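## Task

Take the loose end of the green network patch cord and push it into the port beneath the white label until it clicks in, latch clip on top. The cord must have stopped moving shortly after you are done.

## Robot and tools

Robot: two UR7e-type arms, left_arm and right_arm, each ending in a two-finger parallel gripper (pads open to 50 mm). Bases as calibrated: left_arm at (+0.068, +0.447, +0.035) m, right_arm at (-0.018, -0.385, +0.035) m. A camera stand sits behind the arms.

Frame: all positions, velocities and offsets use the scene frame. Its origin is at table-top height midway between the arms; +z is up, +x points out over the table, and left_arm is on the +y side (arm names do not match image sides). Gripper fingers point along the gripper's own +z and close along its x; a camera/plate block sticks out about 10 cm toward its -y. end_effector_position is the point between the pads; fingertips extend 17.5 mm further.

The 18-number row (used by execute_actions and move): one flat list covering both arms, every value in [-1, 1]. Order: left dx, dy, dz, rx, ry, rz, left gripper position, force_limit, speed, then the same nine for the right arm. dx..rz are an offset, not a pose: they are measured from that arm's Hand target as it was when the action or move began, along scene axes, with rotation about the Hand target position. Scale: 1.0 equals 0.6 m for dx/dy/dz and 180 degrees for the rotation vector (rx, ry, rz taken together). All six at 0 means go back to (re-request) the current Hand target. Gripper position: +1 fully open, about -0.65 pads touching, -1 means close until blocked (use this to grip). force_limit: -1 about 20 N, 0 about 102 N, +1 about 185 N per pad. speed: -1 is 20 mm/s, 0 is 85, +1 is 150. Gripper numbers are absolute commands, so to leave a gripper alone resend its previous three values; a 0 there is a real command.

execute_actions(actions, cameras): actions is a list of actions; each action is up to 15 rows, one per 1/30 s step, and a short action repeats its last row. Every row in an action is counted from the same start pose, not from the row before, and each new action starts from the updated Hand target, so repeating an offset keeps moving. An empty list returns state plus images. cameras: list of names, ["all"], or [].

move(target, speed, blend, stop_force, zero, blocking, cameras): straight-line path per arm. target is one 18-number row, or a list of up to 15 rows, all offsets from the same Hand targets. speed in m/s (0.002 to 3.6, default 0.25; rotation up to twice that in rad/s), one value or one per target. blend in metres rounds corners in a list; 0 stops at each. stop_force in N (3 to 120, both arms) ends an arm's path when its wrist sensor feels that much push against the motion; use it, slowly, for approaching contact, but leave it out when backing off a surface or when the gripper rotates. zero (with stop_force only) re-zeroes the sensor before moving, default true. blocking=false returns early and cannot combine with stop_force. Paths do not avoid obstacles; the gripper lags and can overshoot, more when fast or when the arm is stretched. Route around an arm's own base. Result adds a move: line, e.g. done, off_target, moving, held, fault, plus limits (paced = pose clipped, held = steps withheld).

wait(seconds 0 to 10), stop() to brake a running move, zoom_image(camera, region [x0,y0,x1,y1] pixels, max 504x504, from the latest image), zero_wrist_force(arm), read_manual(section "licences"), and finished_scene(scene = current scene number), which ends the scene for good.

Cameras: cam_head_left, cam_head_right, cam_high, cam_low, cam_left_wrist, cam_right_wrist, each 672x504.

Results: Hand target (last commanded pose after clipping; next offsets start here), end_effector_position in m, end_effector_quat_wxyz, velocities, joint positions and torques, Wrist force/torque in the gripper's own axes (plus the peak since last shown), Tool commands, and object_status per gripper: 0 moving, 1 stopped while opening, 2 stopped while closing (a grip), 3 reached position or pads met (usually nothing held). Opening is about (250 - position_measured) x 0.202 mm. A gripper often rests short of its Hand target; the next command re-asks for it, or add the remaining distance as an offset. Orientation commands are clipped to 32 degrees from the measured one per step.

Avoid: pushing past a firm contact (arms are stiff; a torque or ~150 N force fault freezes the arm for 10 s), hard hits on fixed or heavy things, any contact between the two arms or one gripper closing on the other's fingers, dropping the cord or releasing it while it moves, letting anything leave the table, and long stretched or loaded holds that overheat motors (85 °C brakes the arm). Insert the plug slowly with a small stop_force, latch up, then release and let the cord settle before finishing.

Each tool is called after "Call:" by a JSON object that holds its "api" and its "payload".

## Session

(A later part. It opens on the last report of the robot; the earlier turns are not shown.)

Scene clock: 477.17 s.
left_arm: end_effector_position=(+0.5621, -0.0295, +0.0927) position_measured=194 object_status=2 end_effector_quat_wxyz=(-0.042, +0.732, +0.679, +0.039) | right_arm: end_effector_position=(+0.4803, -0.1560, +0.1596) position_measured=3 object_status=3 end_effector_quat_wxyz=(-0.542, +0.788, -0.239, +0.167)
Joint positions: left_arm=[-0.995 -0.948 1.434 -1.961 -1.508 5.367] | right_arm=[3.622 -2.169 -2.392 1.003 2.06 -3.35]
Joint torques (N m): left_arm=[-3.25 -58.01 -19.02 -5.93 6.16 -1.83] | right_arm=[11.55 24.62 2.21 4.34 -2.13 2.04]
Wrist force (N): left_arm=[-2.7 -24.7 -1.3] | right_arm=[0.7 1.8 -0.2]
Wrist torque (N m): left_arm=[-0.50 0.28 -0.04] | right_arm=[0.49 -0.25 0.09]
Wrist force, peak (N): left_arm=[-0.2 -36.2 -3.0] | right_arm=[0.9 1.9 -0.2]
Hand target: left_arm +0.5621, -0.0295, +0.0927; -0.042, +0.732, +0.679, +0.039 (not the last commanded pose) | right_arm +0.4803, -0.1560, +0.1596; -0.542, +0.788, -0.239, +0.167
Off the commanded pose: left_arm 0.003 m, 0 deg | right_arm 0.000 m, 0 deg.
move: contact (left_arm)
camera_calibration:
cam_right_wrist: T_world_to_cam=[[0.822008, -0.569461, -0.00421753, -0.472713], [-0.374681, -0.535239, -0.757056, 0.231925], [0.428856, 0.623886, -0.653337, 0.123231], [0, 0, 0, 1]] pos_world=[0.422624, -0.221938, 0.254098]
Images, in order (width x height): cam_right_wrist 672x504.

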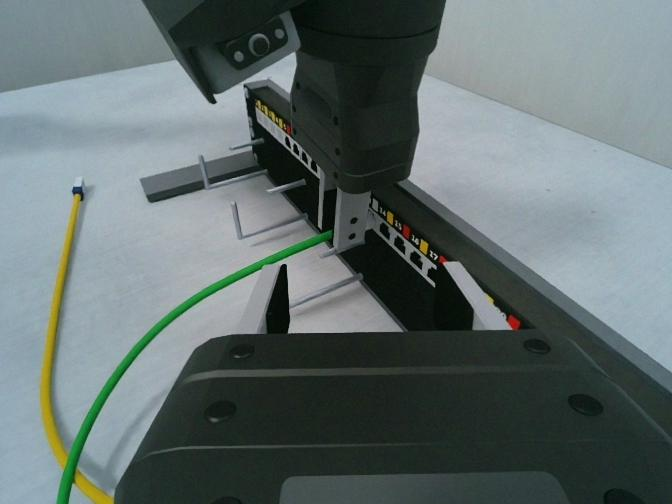

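Call:
{"api": "move", "payload": {"target": [-0.0028,0.0002,0,0,0,0,-1,-0.5,-1,0,0,0,0,0,0,1,1,1], "speed": 0.006}}

Call:
{"api": "move", "payload": {"target": [-0.001,0.0001,0,0,0,0,-1,-0.5,-1,0,0,0,0,0,0,1,1,1], "speed": 0.006}}

Call:
{"api": "move", "payload": {"target": [-0.001,0.0001,0,0,0,0,-1,-0.5,-1,0,0,0,0,0,0,1,1,1], "speed": 0.006}}

Call:
{"api": "move", "payload": {"target": [-0.0008,0.0001,0,0,0,0,-1,-0.5,-1,0,0,0,0,0,0,1,1,1], "speed": 0.006}}

Scene clock: 485.80 s.
left_arm: end_effector_position=(+0.5605, -0.0294, +0.0927) position_measured=194 object_status=2 end_effector_quat_wxyz=(-0.042, +0.732, +0.679, +0.039) | right_arm: end_effector_position=(+0.4803, -0.1560, +0.1596) position_measured=3 object_status=3 end_effector_quat_wxyz=(-0.542, +0.788, -0.239, +0.167)
Joint positions: left_arm=[-0.997 -0.951 1.438 -1.962 -1.508 5.365] | right_arm=[3.622 -2.169 -2.392 1.003 2.06 -3.35]
Joint torques (N m): left_arm=[-14.79 -57.47 -12.89 -3.13 -2.03 -2.09] | right_arm=[12.64 24.68 1.82 4.28 -2.22 2.13]
Wrist force (N): left_arm=[-3.0 9.2 0.2] | right_arm=[0.8 1.5 -0.1]
Wrist torque (N m): left_arm=[0.23 0.26 0.19] | right_arm=[0.45 -0.27 0.09]
Wrist force, peak (N): left_arm=[-2.5 -25.0 -1.4] | right_arm=[0.9 2.1 -0.1]
Hand target: left_arm +0.5604, -0.0294, +0.0927; -0.042, +0.732, +0.679, +0.039 | right_arm +0.4803, -0.1560, +0.1596; -0.542, +0.788, -0.239, +0.167
Off the commanded pose: left_arm 0.000 m, 0 deg | right_arm 0.000 m, 0 deg.
move: done

Scene clock: 486.50 s.
left_arm: end_effector_position=(+0.5598, -0.0294, +0.0927) position_measured=194 object_status=2 end_effector_quat_wxyz=(-0.042, +0.732, +0.679, +0.039) | right_arm: end_effector_position=(+0.4803, -0.1560, +0.1596) position_measured=3 object_status=3 end_effector_quat_wxyz=(-0.542, +0.788, -0.239, +0.167)
Joint positions: left_arm=[-0.998 -0.952 1.44 -1.963 -1.508 5.365] | right_arm=[3.622 -2.169 -2.392 1.003 2.06 -3.35]
Joint torques (N m): left_arm=[-20.9 -54.99 -8.76 -1.37 -4.93 -1.99] | right_arm=[11.54 24.48 2.69 3.89 -1.86 2.04]
Wrist force (N): left_arm=[-2.3 22.7 -1.2] | right_arm=[0.6 1.5 -0.2]
Wrist torque (N m): left_arm=[0.54 0.24 0.16] | right_arm=[0.44 -0.25 0.09]
Wrist force, peak (N): left_arm=[-2.3 22.7 -1.2] | right_arm=[0.9 1.7 -0.3]
Hand target: left_arm +0.5598, -0.0294, +0.0927; -0.042, +0.732, +0.679, +0.039 | right_arm +0.4803, -0.1560, +0.1596; -0.542, +0.788, -0.239, +0.167
Off the commanded pose: left_arm 0.000 m, 0 deg | right_arm 0.000 m, 0 deg.
move: done

Scene clock: 487.20 s.
left_arm: end_effector_position=(+0.5592, -0.0293, +0.0927) position_measured=194 object_status=2 end_effector_quat_wxyz=(-0.042, +0.732, +0.679, +0.039) | right_arm: end_effector_position=(+0.4803, -0.1560, +0.1596) position_measured=3 object_status=3 end_effector_quat_wxyz=(-0.542, +0.788, -0.239, +0.167)
Joint positions: left_arm=[-0.998 -0.953 1.441 -1.964 -1.508 5.364] | right_arm=[3.622 -2.169 -2.392 1.003 2.06 -3.35]
Joint torques (N m): left_arm=[-25.92 -52.29 -4.05 1.36 -7.7 -1.91] | right_arm=[12.27 24.82 2.57 4.16 -2.15 2.07]
Wrist force (N): left_arm=[-3.6 36.0 -2.4] | right_arm=[0.9 1.5 -0.4]
Wrist torque (N m): left_arm=[0.46 0.28 0.18] | right_arm=[0.44 -0.29 0.09]
Wrist force, peak (N): left_arm=[-3.6 36.0 -2.4] | right_arm=[0.9 1.8 -0.4]
Hand target: left_arm +0.5592, -0.0293, +0.0927; -0.042, +0.732, +0.679, +0.039 | right_arm +0.4803, -0.1560, +0.1596; -0.542, +0.788, -0.239, +0.167
Off the commanded pose: left_arm 0.000 m, 0 deg | right_arm 0.000 m, 0 deg.
move: done

Scene clock: 487.90 s.
left_arm: end_effector_position=(+0.5587, -0.0292, +0.0927) position_measured=194 object_status=2 end_effector_quat_wxyz=(-0.042, +0.732, +0.679, +0.039) | right_arm: end_effector_position=(+0.4803, -0.1560, +0.1596) position_measured=3 object_status=3 end_effector_quat_wxyz=(-0.542, +0.788, -0.239, +0.167)
Joint positions: left_arm=[-0.999 -0.954 1.443 -1.964 -1.508 5.364] | right_arm=[3.622 -2.169 -2.392 1.003 2.06 -3.35]
Joint torques (N m): left_arm=[-24.71 -51.88 -4.61 1.23 -7.74 -1.94] | right_arm=[11.6 23.02 2.42 4.15 -2.25 1.95]
Wrist force (N): left_arm=[-2.7 35.3 -3.3] | right_arm=[1.1 1.8 -0.2]
Wrist torque (N m): left_arm=[0.47 0.20 0.18] | right_arm=[0.50 -0.32 0.09]
Wrist force, peak (N): left_arm=[-3.3 38.8 -3.2] | right_arm=[1.1 1.8 -0.2]
Hand target: left_arm +0.5587, -0.0292, +0.0927; -0.042, +0.732, +0.679, +0.039 | right_arm +0.4803, -0.1560, +0.1596; -0.542, +0.788, -0.239, +0.167
Off the commanded pose: left_arm 0.000 m, 0 deg | right_arm 0.000 m, 0 deg.
move: done

Call:
{"api": "move", "payload": {"target": [0.0023,-0.0002,0,0,0,0,-1,-0.5,-1,0,0,0,0,0,0,1,1,1], "speed": 0.006}}

Call:
{"api": "move", "payload": {"target": [0,0,0,0,0,0,-0.05,-1,-1,0,0,0,0,0,0,1,1,1]}}

Call:
{"api": "move", "payload": {"target": [0,-0.0057,0.0497,0,0,0,-0.05,-1,-1,0,0,0,0,0,0,1,1,1], "speed": 0.04, "stop_force": 8, "cameras": ["cam_left_wrist","cam_right_wrist"]}}

Call:
{"api": "zoom_image", "payload": {"camera": "cam_left_wrist", "region": [290, 230, 430, 350]}}

Call:
{"api": "zoom_image", "payload": {"camera": "cam_right_wrist", "region": [300, 170, 440, 290]}}

Scene clock: 496.37 s.
left_arm: end_effector_position=(+0.5599, -0.0294, +0.0927) position_measured=194 object_status=2 end_effector_quat_wxyz=(-0.042, +0.732, +0.679, +0.039) | right_arm: end_effector_position=(+0.4803, -0.1560, +0.1596) position_measured=3 object_status=3 end_effector_quat_wxyz=(-0.542, +0.788, -0.239, +0.167)
Joint positions: left_arm=[-0.998 -0.952 1.439 -1.963 -1.508 5.365] | right_arm=[3.622 -2.169 -2.392 1.003 2.06 -3.35]
Joint torques (N m): left_arm=[12.06 -41.75 -26.54 0.02 -1.13 1.3] | right_arm=[12.14 23.85 3.07 4.13 -2.34 2.13]
Wrist force (N): left_arm=[-0.5 4.2 -3.0] | right_arm=[0.8 1.7 0.1]
Wrist torque (N m): left_arm=[0.09 0.27 -0.07] | right_arm=[0.47 -0.27 0.09]
Wrist force, peak (N): left_arm=[-3.1 36.3 -3.4] | right_arm=[1.1 1.9 -0.3]
Hand target: left_arm +0.5601, -0.0294, +0.0927; -0.042, +0.732, +0.679, +0.039 | right_arm +0.4803, -0.1560, +0.1596; -0.542, +0.788, -0.239, +0.167
Off the commanded pose: left_arm 0.000 m, 0 deg | right_arm 0.000 m, 0 deg.
move: done

Scene clock: 496.97 s.
left_arm: end_effector_position=(+0.5601, -0.0294, +0.0927) position_measured=160 object_status=3 end_effector_quat_wxyz=(-0.042, +0.732, +0.679, +0.039) | right_arm: end_effector_position=(+0.4803, -0.1560, +0.1596) position_measured=3 object_status=3 end_effector_quat_wxyz=(-0.542, +0.788, -0.239, +0.167)
Joint positions: left_arm=[-0.997 -0.952 1.439 -1.963 -1.508 5.365] | right_arm=[3.622 -2.169 -2.392 1.003 2.06 -3.35]
Joint torques (N m): left_arm=[12.73 -48.61 -28.24 -2.25 1.64 1.11] | right_arm=[10.73 24.58 2.5 3.89 -2.15 1.94]
Wrist force (N): left_arm=[0.3 2.4 0.1] | right_arm=[0.7 1.7 -0.1]
Wrist torque (N m): left_arm=[0.27 0.13 -0.06] | right_arm=[0.47 -0.26 0.09]
Wrist force, peak (N): left_arm=[-0.7 4.1 -2.7] | right_arm=[1.1 1.7 -0.2]
Hand target: left_arm +0.5601, -0.0294, +0.0927; -0.042, +0.732, +0.679, +0.039 | right_arm +0.4803, -0.1560, +0.1596; -0.542, +0.788, -0.239, +0.167
Off the commanded pose: left_arm 0.000 m, 0 deg | right_arm 0.000 m, 0 deg.
move: done

Scene clock: 498.80 s.
left_arm: end_effector_position=(+0.5601, -0.0328, +0.1225) position_measured=160 object_status=3 end_effector_quat_wxyz=(-0.042, +0.732, +0.679, +0.039) | right_arm: end_effector_position=(+0.4803, -0.1560, +0.1596) position_measured=3 object_status=3 end_effector_quat_wxyz=(-0.542, +0.788, -0.239, +0.167)
Joint positions: left_arm=[-1 -0.977 1.398 -1.896 -1.508 5.362] | right_arm=[3.622 -2.169 -2.392 1.003 2.06 -3.35]
Joint torques (N m): left_arm=[-13.64 -56.07 -28.84 -0.7 -1.88 -1.88] | right_arm=[11.15 25.08 1.46 4.25 -2.02 2.29]
Wrist force (N): left_arm=[0.6 2.6 0.0] | right_arm=[1.0 1.5 -0.5]
Wrist torque (N m): left_arm=[0.31 0.07 0.11] | right_arm=[0.44 -0.30 0.09]
Wrist force, peak (N): left_arm=[0.5 2.8 -0.1] | right_arm=[1.1 1.8 -0.3]
Hand target: left_arm +0.5601, -0.0328, +0.1225; -0.042, +0.732, +0.679, +0.039 | right_arm +0.4803, -0.1560, +0.1596; -0.542, +0.788, -0.239, +0.167
Off the commanded pose: left_arm 0.000 m, 0 deg | right_arm 0.000 m, 0 deg.
move: done
camera_calibration:
cam_left_wrist: T_world_to_cam=[[0.0669968, 0.992293, 0.104236, -0.0109185], [0.93163, -0.0996133, 0.349489, -0.550777], [0.357179, 0.0736949, -0.931124, 0.0495479], [0, 0, 0, 1]] pos_world=[0.496154, -0.0476818, 0.239764]
cam_right_wrist: T_world_to_cam=[[0.822008, -0.569461, -0.00421753, -0.472713], [-0.374681, -0.535239, -0.757056, 0.231925], [0.428856, 0.623886, -0.653337, 0.123231], [0, 0, 0, 1]] pos_world=[0.422624, -0.221938, 0.254098]
Images, in order (width x height): cam_left_wrist 672x504, cam_right_wrist 672x504.

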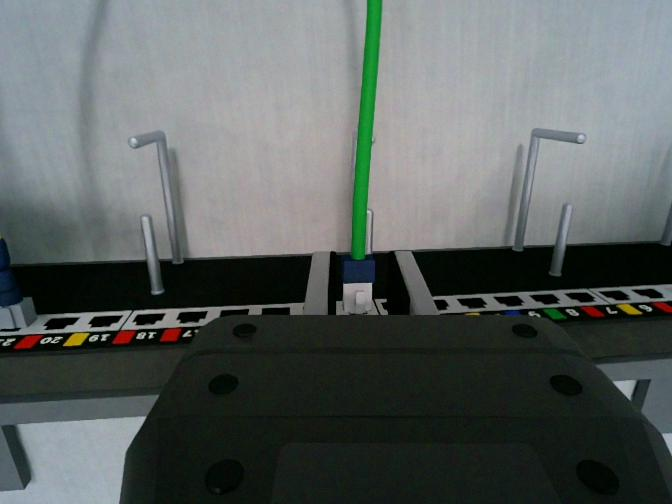

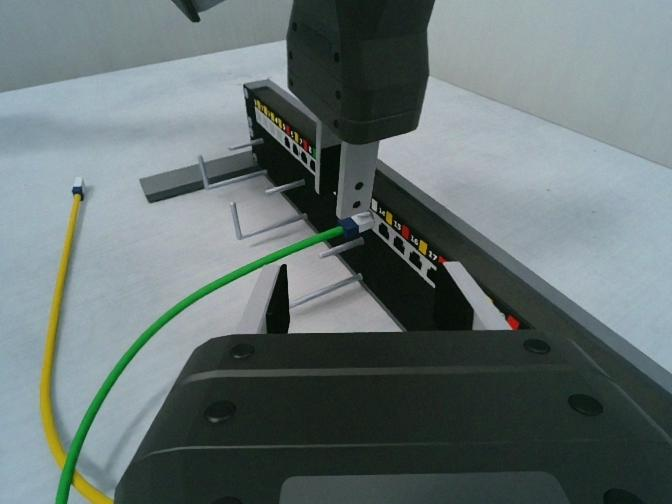

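Scaled by 3.600.

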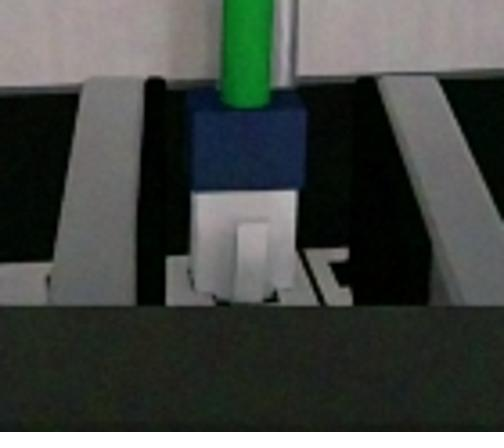

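Scaled by 3.600.

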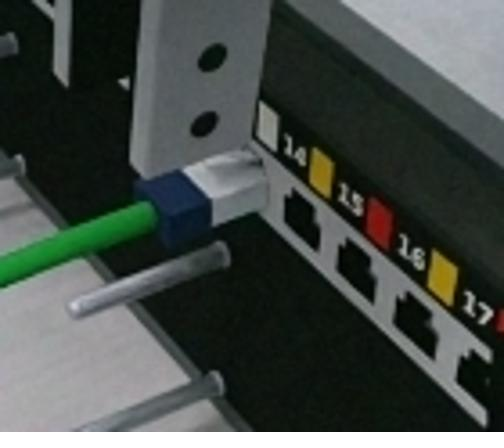

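Call:
{"api": "wait", "payload": {"seconds": 1}}

Call:
{"api": "finished_scene", "payload": {"scene": 2}}

Scene clock: 510.60 s.
left_arm: end_effector_position=(+0.5601, -0.0328, +0.1225) position_measured=160 object_status=3 end_effector_quat_wxyz=(-0.042, +0.732, +0.679, +0.039) | right_arm: end_effector_position=(+0.4803, -0.1560, +0.1596) position_measured=3 object_status=3 end_effector_quat_wxyz=(-0.542, +0.788, -0.239, +0.167)
Joint positions: left_arm=[-1 -0.977 1.398 -1.896 -1.508 5.362] | right_arm=[3.622 -2.169 -2.392 1.003 2.06 -3.35]
Joint torques (N m): left_arm=[-13.71 -56.17 -29.93 -0.8 -1.8 -1.71] | right_arm=[12.92 24.85 2.76 4.04 -2.28 1.93]
Wrist force (N): left_arm=[0.7 2.6 -0.2] | right_arm=[0.8 1.6 -0.2]
Wrist torque (N m): left_arm=[0.31 0.06 0.11] | right_arm=[0.46 -0.27 0.09]
Wrist force, peak (N): left_arm=[0.9 2.8 -0.1] | right_arm=[0.9 1.9 -0.3]
Hand target: left_arm +0.5601, -0.0328, +0.1225; -0.042, +0.732, +0.679, +0.039 | right_arm +0.4803, -0.1560, +0.1596; -0.542, +0.788, -0.239, +0.167
Tool commands: left_gripper/position=-0.05 left_gripper/force_limit=-1.0 left_gripper/speed=-1.0 right_gripper/position=+1.0 right_gripper/force_limit=+1.0 right_gripper/speed=+1.0
Off the commanded pose: left_arm 0.000 m, 0 deg | right_arm 0.000 m, 0 deg.
wait: 1.00 s; at rest from the start

The scene is finished: the task was done.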